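# Hand the bar to the other gripper, held by its red end

## Task

Transfer the bar from the gripper holding it to the other gripper without setting it down anywhere; the task is done only when the receiving gripper is the sole one holding the bar and it grips the bar's red end.

## Robot and tools

Robot: two arms, left_arm and right_arm, each ending in a two-finger parallel gripper. The left base sits near (+0.011, +0.607, 0) m and the right near (+0.007, -0.617, 0) m. A block about 10 cm long sticks out from the wrist toward the gripper's -y side and turns with it. Cameras: cam_high (overview), cam_left_wrist and cam_right_wrist, each 672x504.

Frame: everything is in the scene frame. The origin is at table height, halfway between the two nominal bases; +x points out over the table, +y toward the left arm, +z up. Image left and right do not match arm names. Each gripper's fingers point along its own +z and close along its own x. end_effector_position is the point between the pads; fingertips sit 17.5 mm further out. Printed positions can be off by a few centimetres.

The 18-number row: a single flat list shared by both arms. Numbers 1-9 are left_arm: dx, dy, dz, rx, ry, rz, then gripper position, force_limit, speed. Numbers 10-18 are the same nine for right_arm. All lie in [-1, 1]. dx, dy, dz are an offset along scene axes, 1.0 = 0.6 m. rx, ry, rz form one rotation vector, 1.0 = 180 degrees, turning about the Hand target's position. These six are offsets, never absolute poses, and always count from the arm's Hand target when the action or move begins. Sending the same offset again moves the arm further. All six as 0 re-asks for the current Hand target. Gripper numbers are absolute settings: position +1 fully open (50 mm), about -0.65 pads touching, -1 means close until something stops the fingers. force_limit maps -1/0/+1 to about 20/102/185 N per pad; speed maps -1/0/+1 to 20/85/150 mm/s; both begin at +1. A 0 in any gripper slot is a real command, so to keep a gripper unchanged resend its last three numbers.

execute_actions(actions, cameras): actions is a list of actions; each action is up to 15 rows of 18 numbers, one row per 1/30 s step, and a short table repeats its final row to fill 15 steps. Every row counts from the start pose of that action. An empty actions list returns all cameras and full status. cameras takes names, ["all"] or []; an unknown name spoils the call.

move(target, speed, blend, stop_force, zero, blocking, cameras): target is one 18-number row, or up to 15 rows, each offset counted from the same starting Hand targets. speed is m/s path top speed (0.002 to 3.2, default 0.25; turning up to twice that in rad/s), one value or one per target. blend in m rounds corners of a list; 0 stops at each. stop_force (4 to 120 N, shared by both arms) ends an arm's path when its wrist sensor feels that much push against its travel; leave it out when pulling away from a contact, and don't trust it while the gripper rotates. zero (default true) rezeroes before the move. blocking=false returns after about 0.5 s while the move continues (not allowed with stop_force). Paths are straight, do not avoid obstacles or the other arm, and end together within 10 s. Steer clear of passing near an arm's own base. The result adds a move: line such as done, off_target, moving, held or fault, plus limits like paced or held.

wait(seconds 0-10), stop() to brake a running move (fingers keep moving), zoom_image(camera, region [x0,y0,x1,y1] pixels, at most 504 each side, latest image only), zero_wrist_force(arm) to tare that sensor, and finished_scene(scene, 1 or 2) which ends the scene irreversibly.

Result lines: per-gripper position, quat_wxyz, velocities (omitted when joints read within noise), Hand target (last commanded pose after clipping; the next offsets start there and the gripper may rest short of it), Tool commands, Wrist force/torque in the gripper's own axes plus the peak since last shown, joint torques, motor temperatures. object_status: 0 moving, 1 blocked while opening, 2 blocked while closing (holding something), 3 reached the set position or pads met (usually nothing held). Opening in mm is about (250 - position_measured) x 0.202. A changed position number resets status to 0 briefly; force_limit and speed changes only apply with a new position number.

Limits and hazards: orientation commands are clipped to 32 degrees from the measured one per step. A contact torque over the joint limits (elbow 138, wrists 49.6 N m) or roughly 150 N net force causes a 10 s arm stop. Motors at 85 °C brake the arm for 30-60 s; a MOTOR HOT line warns at 70 °C. Arms are stiff: commanding past a firm contact can fault. A clearance check holds arm parts apart but not fingers, and a gripper closing on the other arm's fingers counts as a press between arms, which can fail the scene. Keep the bar over the table, never drop it or let it fall, avoid hard hits, and release it only once the receiving gripper reads object_status 2.

Typical order: look with an empty call, bring the free gripper open and aligned onto the red end, close with -1 and confirm status 2, open the first gripper, move it away, then check cameras before finishing.

Each tool is called after ">>>" as a command line: name --argument value for each argument, lists and objects as JSON in quotes; but a table of rows of numbers goes row by row, as --pt "numbers of a row", without its own name.

## Session

>>> execute_actions --actions '[]'

Scene clock: 0.00 s.
left_arm: end_effector_position=(+0.5613, +0.0785, +0.2129) position_measured=157 object_status=3 end_effector_quat_wxyz=(+0.016, +0.335, +0.939, +0.072) | right_arm: end_effector_position=(+0.6358, -0.6376, +0.1905) position_measured=3 object_status=3 end_effector_quat_wxyz=(+0.000, +0.718, +0.696, +0.000)
Joint positions: left_arm=[-1.065 -1.354 1.856 -2.004 -1.441 -1.936] | right_arm=[3.422 -1.585 -2.144 -0.983 1.571 0.28]
Joint velocities: within noise
Joint torques (N m): no reading
Motor temperatures (°C): left_arm=[38 39 32 36 37 41] | right_arm=[38 35 34 41 47 39]
Wrist force (N): no reading
Wrist torque (N m): no reading
Wrist force, peak (N): no reading
Hand target: left_arm +0.5613, +0.0785, +0.2129; +0.016, +0.335, +0.939, +0.072 | right_arm +0.6358, -0.6376, +0.1905; +0.000, +0.718, +0.696, +0.000
Tool commands: left_gripper/position=-0.192157 left_gripper/force_limit=+1.0 left_gripper/speed=+1.0 right_gripper/position=+1.0 right_gripper/force_limit=+1.0 right_gripper/speed=+1.0

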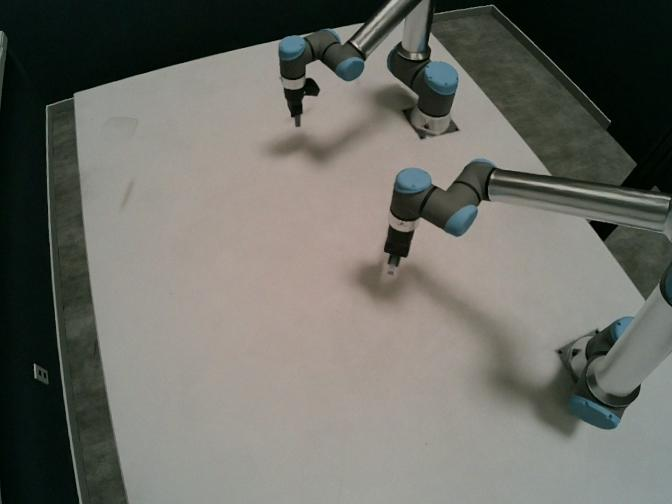

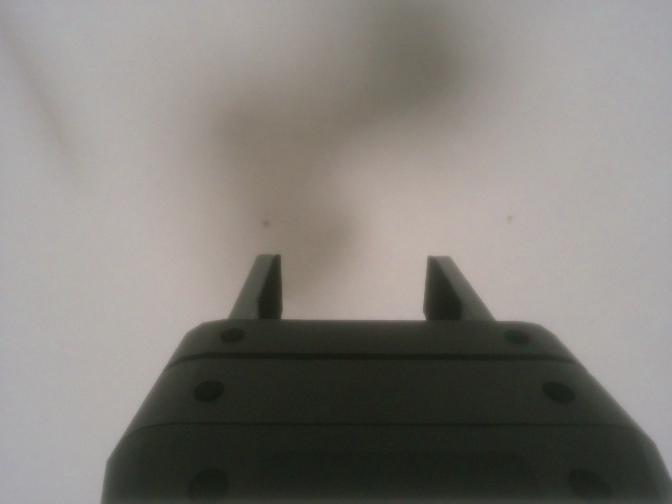

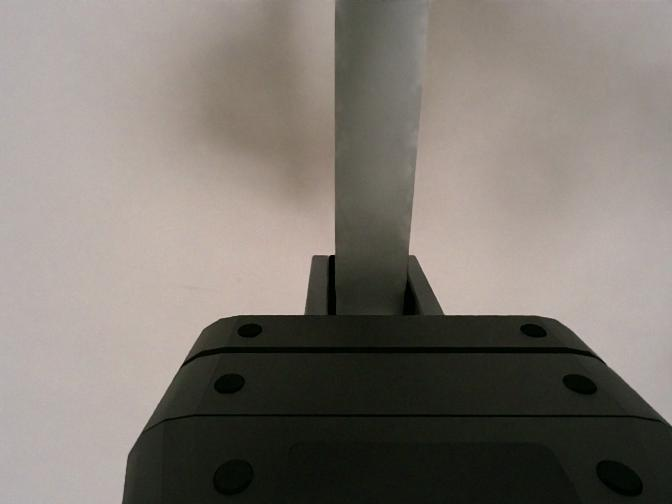

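>>> zoom_image --camera "cam_high" --region '[340, 150, 480, 310]'

>>> zoom_image --camera "cam_high" --region '[240, 20, 380, 180]'

>>> zoom_image --camera "cam_right_wrist" --region '[200, 0, 540, 340]'

Scaled by 3.150 from the camera's 672x504 image, which has a finer 960x720 frame.

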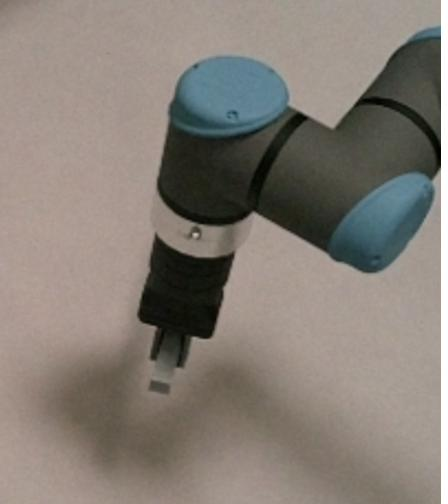

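Scaled by 3.150 from the camera's 672x504 image, which has a finer 960x720 frame.

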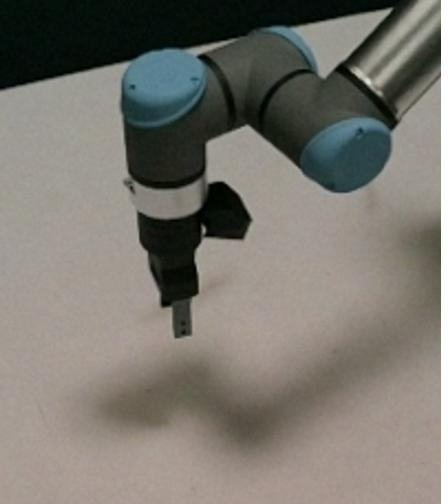

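Scaled by 1.482 from the camera's 672x504 image, which has a finer 960x720 frame.

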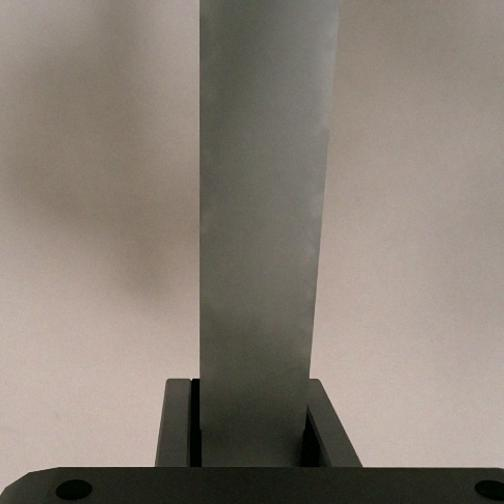

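>>> move --target '[0,0,0.2,0,0,0.217,-0.192157,1,1,0,0,0,0,0,0,1,1,1]' --speed 0.4 --cameras '["all"]'

>>> zoom_image --camera "cam_high" --region '[320, 110, 500, 290]'

Scene clock: 1.93 s.
left_arm: end_effector_position=(+0.5613, +0.0785, +0.3330) position_measured=157 object_status=3 end_effector_quat_wxyz=(-0.009, +0.002, +0.997, +0.073) | right_arm: end_effector_position=(+0.6358, -0.6376, +0.1905) position_measured=3 object_status=3 end_effector_quat_wxyz=(+0.000, +0.718, +0.696, +0.000)
Joint positions: left_arm=[-1.038 -1.396 1.666 -1.707 -1.51 -2.59] | right_arm=[3.422 -1.585 -2.144 -0.983 1.571 0.28]
Joint torques (N m): left_arm=[-11.16 -45.51 -48.29 -7.18 3.62 -1.86] | right_arm=[2.27 44.06 40.84 4.56 -0.07 0.55]
Wrist force (N): left_arm=[0.1 0.0 0.1] | right_arm=[0.0 0.0 -0.1]
Wrist torque (N m): left_arm=[0.00 -0.01 -0.01] | right_arm=[0.00 0.01 0.00]
Wrist force, peak (N): left_arm=[-0.8 0.0 -2.1] | right_arm=[0.3 0.0 -0.7]
Hand target: left_arm +0.5613, +0.0785, +0.3329; -0.009, +0.002, +0.997, +0.073 | right_arm +0.6358, -0.6376, +0.1905; +0.000, +0.718, +0.696, +0.000
Off the commanded pose: left_arm 0.000 m, 0 deg | right_arm 0.000 m, 0 deg.
move: done

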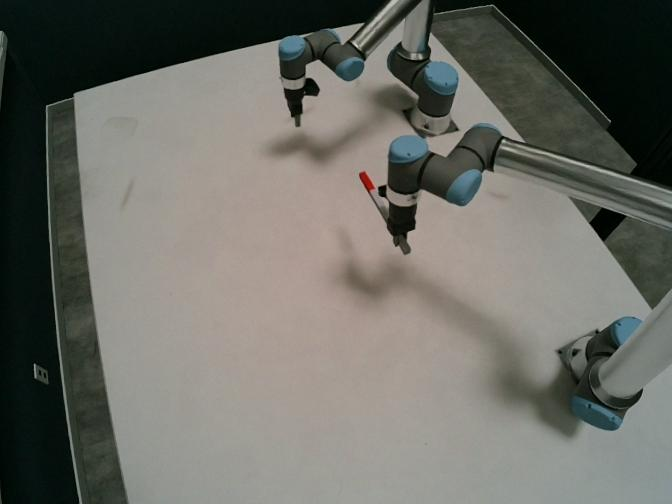

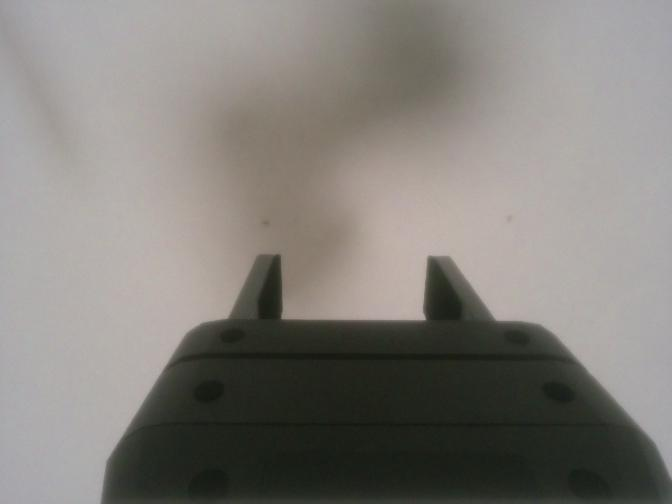

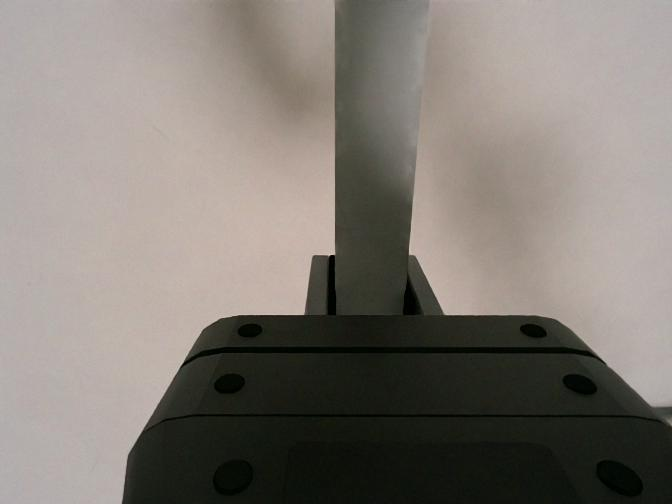

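Scaled by 2.800 from the camera's 672x504 image, which has a finer 960x720 frame.

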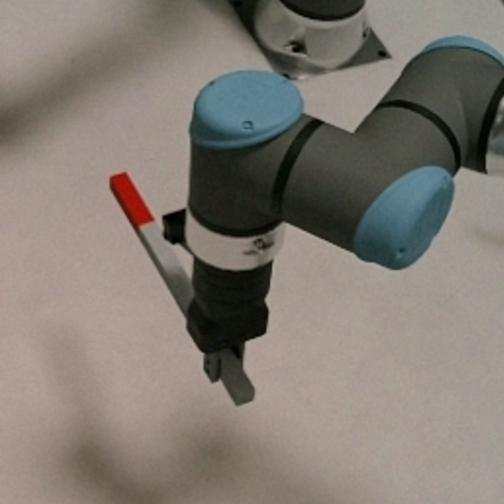

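>>> move --target '[0,0,0,0,0,0,-0.192157,1,1,-0.125,0.596,0.45,0,0,0.5,1,1,1]' --speed 0.4 --cameras '["all"]'

>>> zoom_image --camera "cam_high" --region '[280, 60, 480, 260]'

Scene clock: 4.97 s.
left_arm: end_effector_position=(+0.5613, +0.0785, +0.3329) position_measured=157 object_status=3 end_effector_quat_wxyz=(-0.009, +0.002, +0.997, +0.073) | right_arm: end_effector_position=(+0.5608, -0.2800, +0.4604) position_measured=3 object_status=3 end_effector_quat_wxyz=(+0.000, +0.016, +1.000, +0.000)
Joint positions: left_arm=[-1.038 -1.396 1.666 -1.707 -1.51 -2.59] | right_arm=[3.993 -1.464 -1.754 -1.495 1.571 -0.719]
Joint torques (N m): left_arm=[-10.04 -47.54 -56.05 -2.92 3.6 -2.51] | right_arm=[11.41 49.47 53.43 4.56 1.57 -2.22]
Wrist force (N): left_arm=[-0.3 -0.2 -0.2] | right_arm=[0.1 -0.3 -0.2]
Wrist torque (N m): left_arm=[-0.04 0.05 0.02] | right_arm=[0.02 0.06 -0.30]
Wrist force, peak (N): left_arm=[-0.4 0.1 -0.8] | right_arm=[-2.4 0.1 1.7]
Hand target: left_arm +0.5613, +0.0785, +0.3329; -0.009, +0.002, +0.997, +0.073 | right_arm +0.5608, -0.2800, +0.4605; +0.000, +0.016, +1.000, +0.000
Off the commanded pose: left_arm 0.000 m, 0 deg | right_arm 0.000 m, 0 deg.
move: done

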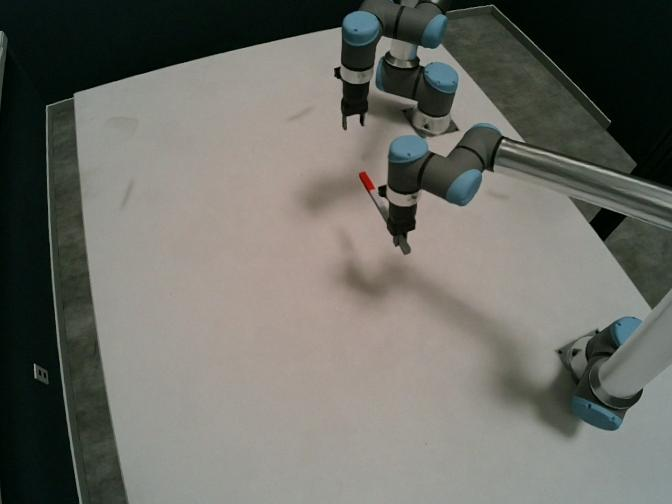

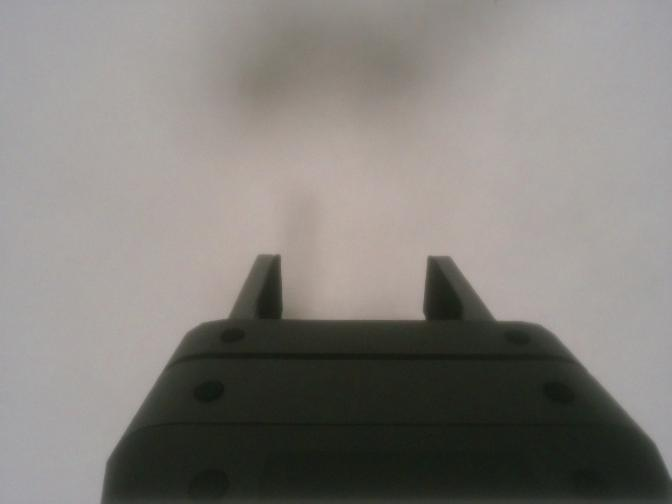

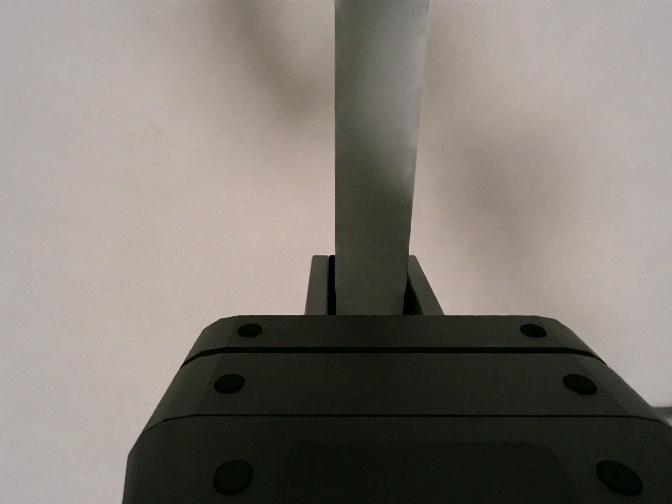

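Scaled by 2.520 from the camera's 672x504 image, which has a finer 960x720 frame.

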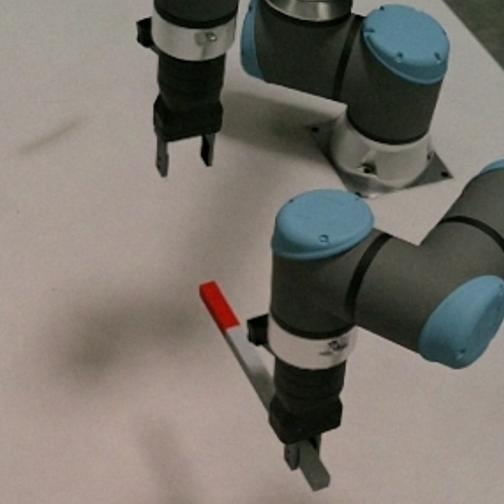

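>>> move --target '[0,0,0,0,0,0,-0.192157,1,1,0,0.15,-0.155,0,0,0,1,1,1]' --speed 0.25 --cameras '["all"]'

>>> zoom_image --camera "cam_high" --region '[300, 110, 440, 250]'

Scene clock: 6.63 s.
left_arm: end_effector_position=(+0.5613, +0.0785, +0.3329) position_measured=157 object_status=3 end_effector_quat_wxyz=(-0.009, +0.002, +0.997, +0.073) | right_arm: end_effector_position=(+0.5608, -0.1901, +0.3676) position_measured=3 object_status=3 end_effector_quat_wxyz=(+0.000, +0.016, +1.000, +0.000)
Joint positions: left_arm=[-1.038 -1.396 1.666 -1.707 -1.51 -2.59] | right_arm=[4.083 -1.576 -1.813 -1.324 1.571 -0.63]
Joint torques (N m): left_arm=[-13.79 -43.96 -55.96 -2.91 3.73 -2.06] | right_arm=[10.84 40.91 56.27 7.16 -3.08 -0.3]
Wrist force (N): left_arm=[-0.8 0.2 -0.2] | right_arm=[0.3 -0.4 0.3]
Wrist torque (N m): left_arm=[0.03 0.15 0.01] | right_arm=[-0.05 -0.02 0.05]
Wrist force, peak (N): left_arm=[-0.8 0.2 -0.2] | right_arm=[0.0 -3.5 -2.9]
Hand target: left_arm +0.5613, +0.0785, +0.3329; -0.009, +0.002, +0.997, +0.073 | right_arm +0.5608, -0.1900, +0.3675; +0.000, +0.016, +1.000, +0.000
Off the commanded pose: left_arm 0.000 m, 0 deg | right_arm 0.000 m, 0 deg.
move: done

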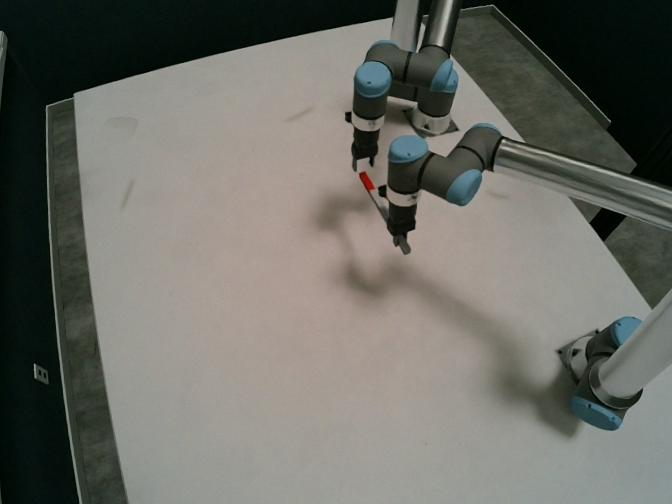

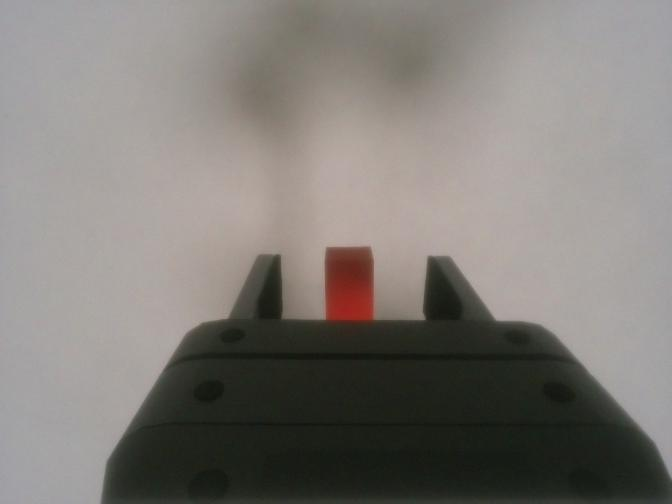

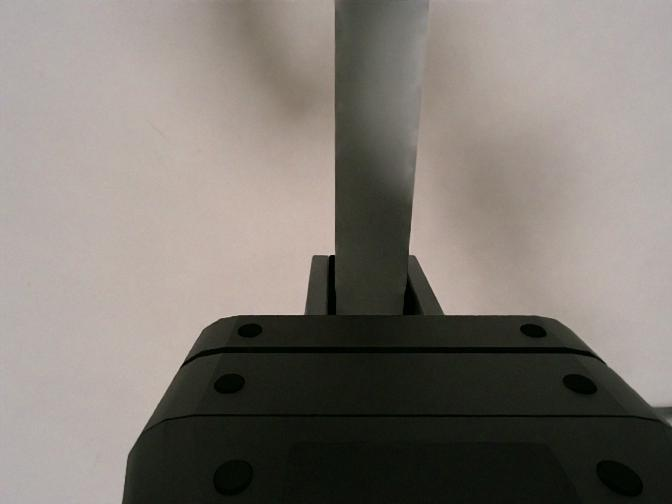

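Scaled by 3.600 from the camera's 672x504 image, which has a finer 960x720 frame.

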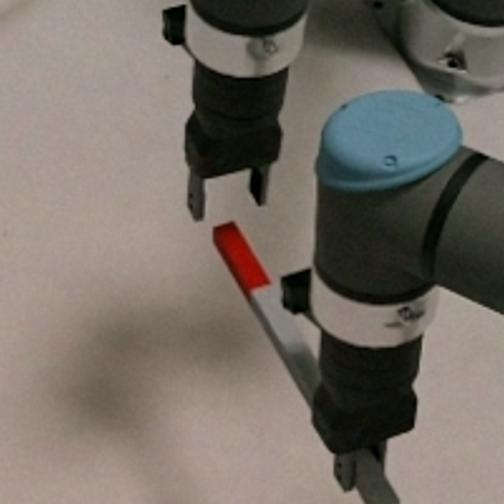

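>>> move --target '[0,0,0,0,0,0,-0.192157,1,1,0,0.063,-0.083,0,0,0,1,1,1]' --speed 0.1 --stop_force 12 --cameras '["cam_left_wrist","cam_high"]'

>>> zoom_image --camera "cam_high" --region '[300, 110, 440, 250]'

Scene clock: 8.57 s.
left_arm: end_effector_position=(+0.5613, +0.0785, +0.3329) position_measured=157 object_status=3 end_effector_quat_wxyz=(-0.009, +0.002, +0.997, +0.073) | right_arm: end_effector_position=(+0.5608, -0.1522, +0.3178) position_measured=3 object_status=3 end_effector_quat_wxyz=(+0.000, +0.016, +1.000, +0.000)
Joint positions: left_arm=[-1.038 -1.396 1.666 -1.707 -1.51 -2.59] | right_arm=[4.116 -1.64 -1.837 -1.235 1.571 -0.597]
Joint torques (N m): left_arm=[-11.47 -46.02 -55.46 -2.97 3.64 -2.06] | right_arm=[-8.75 48.14 56.73 6.35 -1.02 -2.35]
Wrist force (N): left_arm=[0.0 -0.2 -0.3] | right_arm=[0.1 -0.1 -0.3]
Wrist torque (N m): left_arm=[-0.03 0.01 0.02] | right_arm=[-0.01 0.02 -0.21]
Wrist force, peak (N): left_arm=[-0.6 0.6 -0.1] | right_arm=[0.1 -1.5 -2.3]
Hand target: left_arm +0.5613, +0.0785, +0.3329; -0.009, +0.002, +0.997, +0.073 | right_arm +0.5608, -0.1522, +0.3177; +0.000, +0.016, +1.000, +0.000
Off the commanded pose: left_arm 0.000 m, 0 deg | right_arm 0.000 m, 0 deg.
move: done
Images, in order (width x height): cam_high 672x504, cam_left_wrist 672x504.

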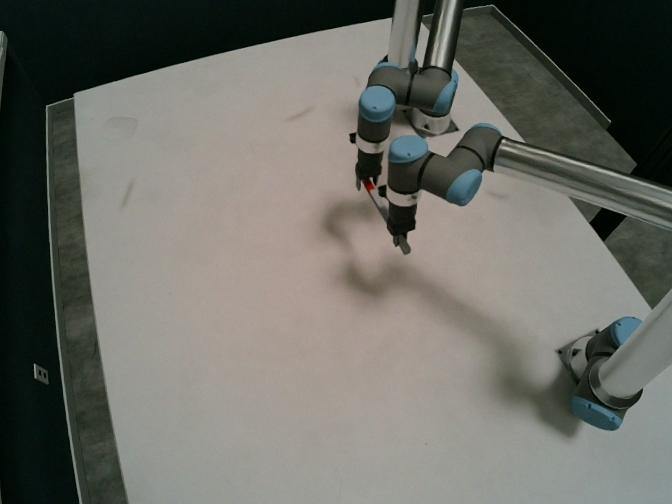

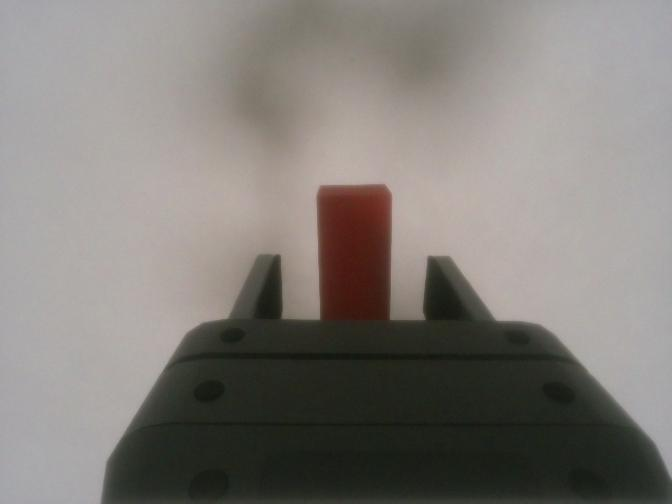

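Scaled by 3.600 from the camera's 672x504 image, which has a finer 960x720 frame.

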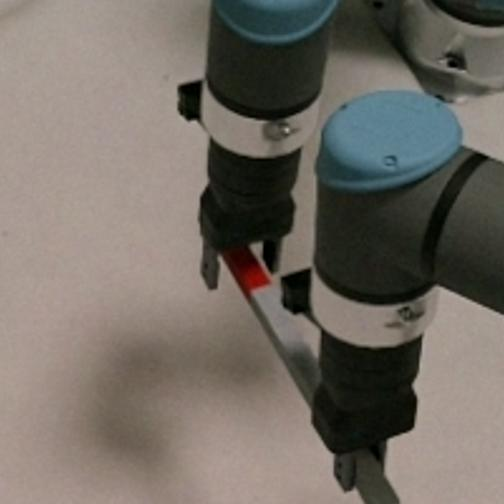

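>>> move --pt "0 0 0 0 0 0 -0.192157 1 1 0 -0.006 -0.01 0 0 0 -1 -0.3 -0.6" --speed 0.1 --cameras '["cam_left_wrist"]'

Scene clock: 9.53 s.
left_arm: end_effector_position=(+0.5613, +0.0785, +0.3329) position_measured=157 object_status=3 end_effector_quat_wxyz=(-0.009, +0.002, +0.997, +0.073) | right_arm: end_effector_position=(+0.5608, -0.1559, +0.3116) position_measured=152 object_status=0 end_effector_quat_wxyz=(+0.000, +0.016, +1.000, +0.000)
Joint positions: left_arm=[-1.038 -1.396 1.666 -1.707 -1.51 -2.59] | right_arm=[4.113 -1.639 -1.849 -1.224 1.571 -0.6]
Joint torques (N m): left_arm=[-10.55 -44.2 -55.38 -2.87 2.12 -1.91] | right_arm=[2.5 64.42 57.71 3.37 -0.59 -0.02]
Wrist force (N): left_arm=[-2.8 -1.0 -0.9] | right_arm=[2.0 0.9 -0.9]
Wrist torque (N m): left_arm=[0.02 -0.37 0.38] | right_arm=[0.04 0.44 -0.99]
Wrist force, peak (N): left_arm=[-2.8 -1.0 -0.9] | right_arm=[2.8 -0.1 0.0]
Hand target: left_arm +0.5613, +0.0785, +0.3329; -0.009, +0.002, +0.997, +0.073 | right_arm +0.5608, -0.1558, +0.3117; +0.000, +0.016, +1.000, +0.000
Off the commanded pose: left_arm 0.000 m, 0 deg | right_arm 0.000 m, 0 deg.
move: done
Images, in order (width x height): cam_left_wrist 672x504.

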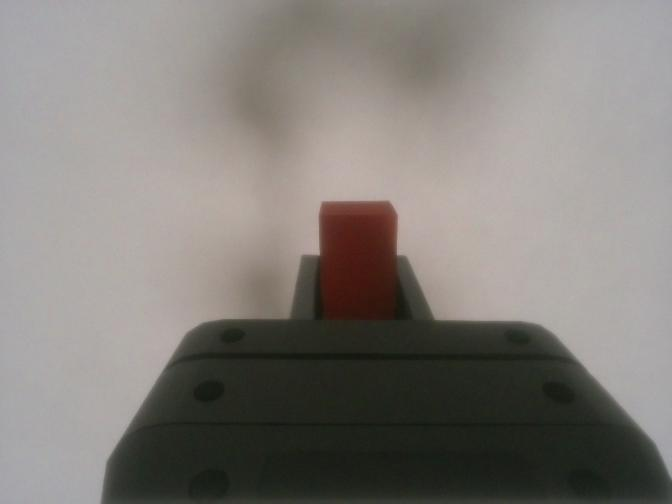

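>>> wait --seconds 0.4

Scene clock: 9.97 s.
left_arm: end_effector_position=(+0.5613, +0.0785, +0.3329) position_measured=157 object_status=3 end_effector_quat_wxyz=(-0.009, +0.002, +0.997, +0.073) | right_arm: end_effector_position=(+0.5608, -0.1558, +0.3117) position_measured=152 object_status=2 end_effector_quat_wxyz=(+0.000, +0.016, +1.000, +0.000)
Joint positions: left_arm=[-1.038 -1.396 1.666 -1.707 -1.51 -2.59] | right_arm=[4.113 -1.639 -1.849 -1.224 1.571 -0.6]
Joint torques (N m): left_arm=[-8.03 -46.02 -55.51 -3.05 -0.18 -2.22] | right_arm=[8.59 62.23 58.67 4.41 -0.53 2.71]
Wrist force (N): left_arm=[-2.9 1.8 -0.9] | right_arm=[2.3 -1.8 0.2]
Wrist torque (N m): left_arm=[0.11 -0.39 0.35] | right_arm=[0.01 0.42 -1.06]
Wrist force, peak (N): left_arm=[-3.2 1.6 0.2] | right_arm=[2.8 -1.3 1.0]
Hand target: left_arm +0.5613, +0.0785, +0.3329; -0.009, +0.002, +0.997, +0.073 | right_arm +0.5608, -0.1558, +0.3117; +0.000, +0.016, +1.000, +0.000
Tool commands: left_gripper/position=-0.192157 left_gripper/force_limit=+1.0 left_gripper/speed=+1.0 right_gripper/position=-1.0 right_gripper/force_limit=-0.3 right_gripper/speed=-0.6
Off the commanded pose: left_arm 0.000 m, 0 deg | right_arm 0.000 m, 0 deg.
wait: 0.40 s; at rest by 0.13 s

Gripped. Open left, retreat.

>>> move --pt "0 0 0 0 0 0 1 1 -0.6 0 0 0 0 0 0 -1 -0.3 -0.6" --pt "0 0.05 0.27 0 0 0 1 1 -0.6 0 0 0 0 0 0 -1 -0.3 -0.6" --speed 0.2 --cameras '["cam_high","cam_left_wrist"]'

>>> zoom_image --camera "cam_high" --region '[300, 90, 460, 250]'

Scene clock: 12.27 s.
left_arm: end_effector_position=(+0.5613, +0.1086, +0.4949) position_measured=3 object_status=3 end_effector_quat_wxyz=(-0.009, +0.002, +0.997, +0.073) | right_arm: end_effector_position=(+0.5608, -0.1558, +0.3118) position_measured=153 object_status=2 end_effector_quat_wxyz=(+0.000, +0.016, +1.000, +0.000)
Joint positions: left_arm=[-1.017 -1.466 1.46 -1.433 -1.507 -2.57] | right_arm=[4.113 -1.639 -1.849 -1.224 1.571 -0.6]
Joint torques (N m): left_arm=[-13.69 -42.74 -57.64 -4.55 1.46 -1.67] | right_arm=[10.24 66.12 44.93 6.36 0.61 2.98]
Wrist force (N): left_arm=[0.1 0.1 -1.0] | right_arm=[0.0 -0.6 0.9]
Wrist torque (N m): left_arm=[0.12 -0.03 -0.07] | right_arm=[0.03 0.04 0.00]
Wrist force, peak (N): left_arm=[-0.2 1.5 -4.8] | right_arm=[2.7 -1.9 -0.3]
Hand target: left_arm +0.5613, +0.1085, +0.4949; -0.009, +0.002, +0.997, +0.073 | right_arm +0.5608, -0.1558, +0.3117; +0.000, +0.016, +1.000, +0.000
Off the commanded pose: left_arm 0.000 m, 0 deg | right_arm 0.000 m, 0 deg.
move: done
Images, in order (width x height): cam_high 672x504, cam_left_wrist 672x504.

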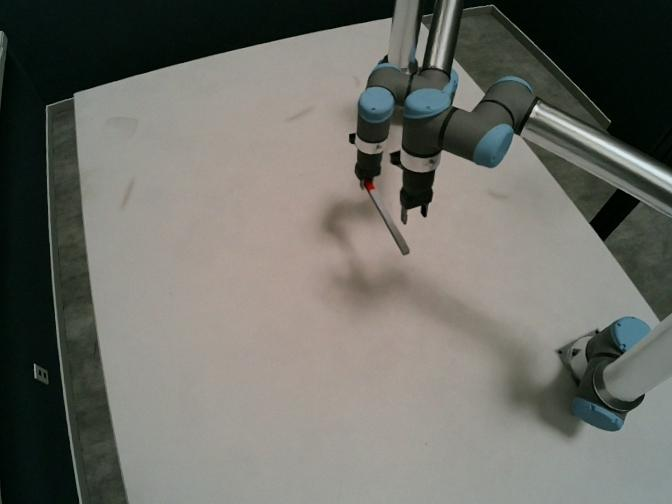

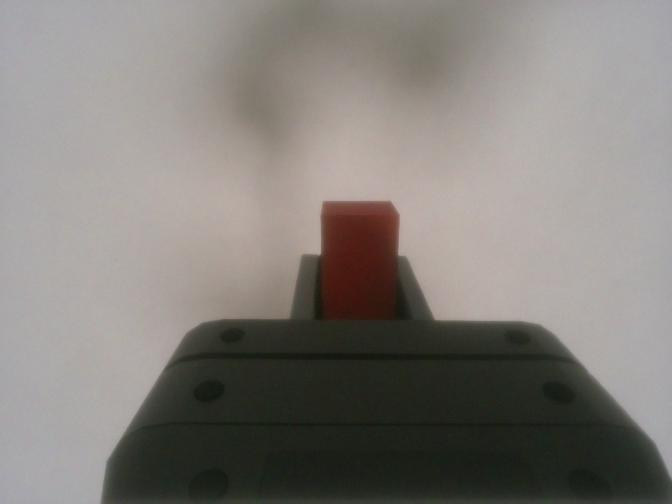

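Scaled by 3.150 from the camera's 672x504 image, which has a finer 960x720 frame.

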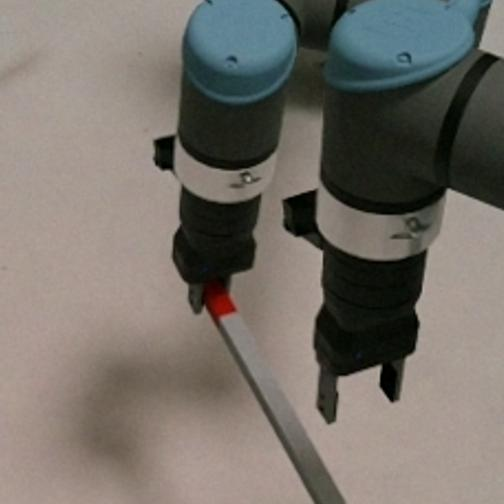

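Held on the red part, alone.

>>> finished_scene --scene 1

The scene is finished: the task was done.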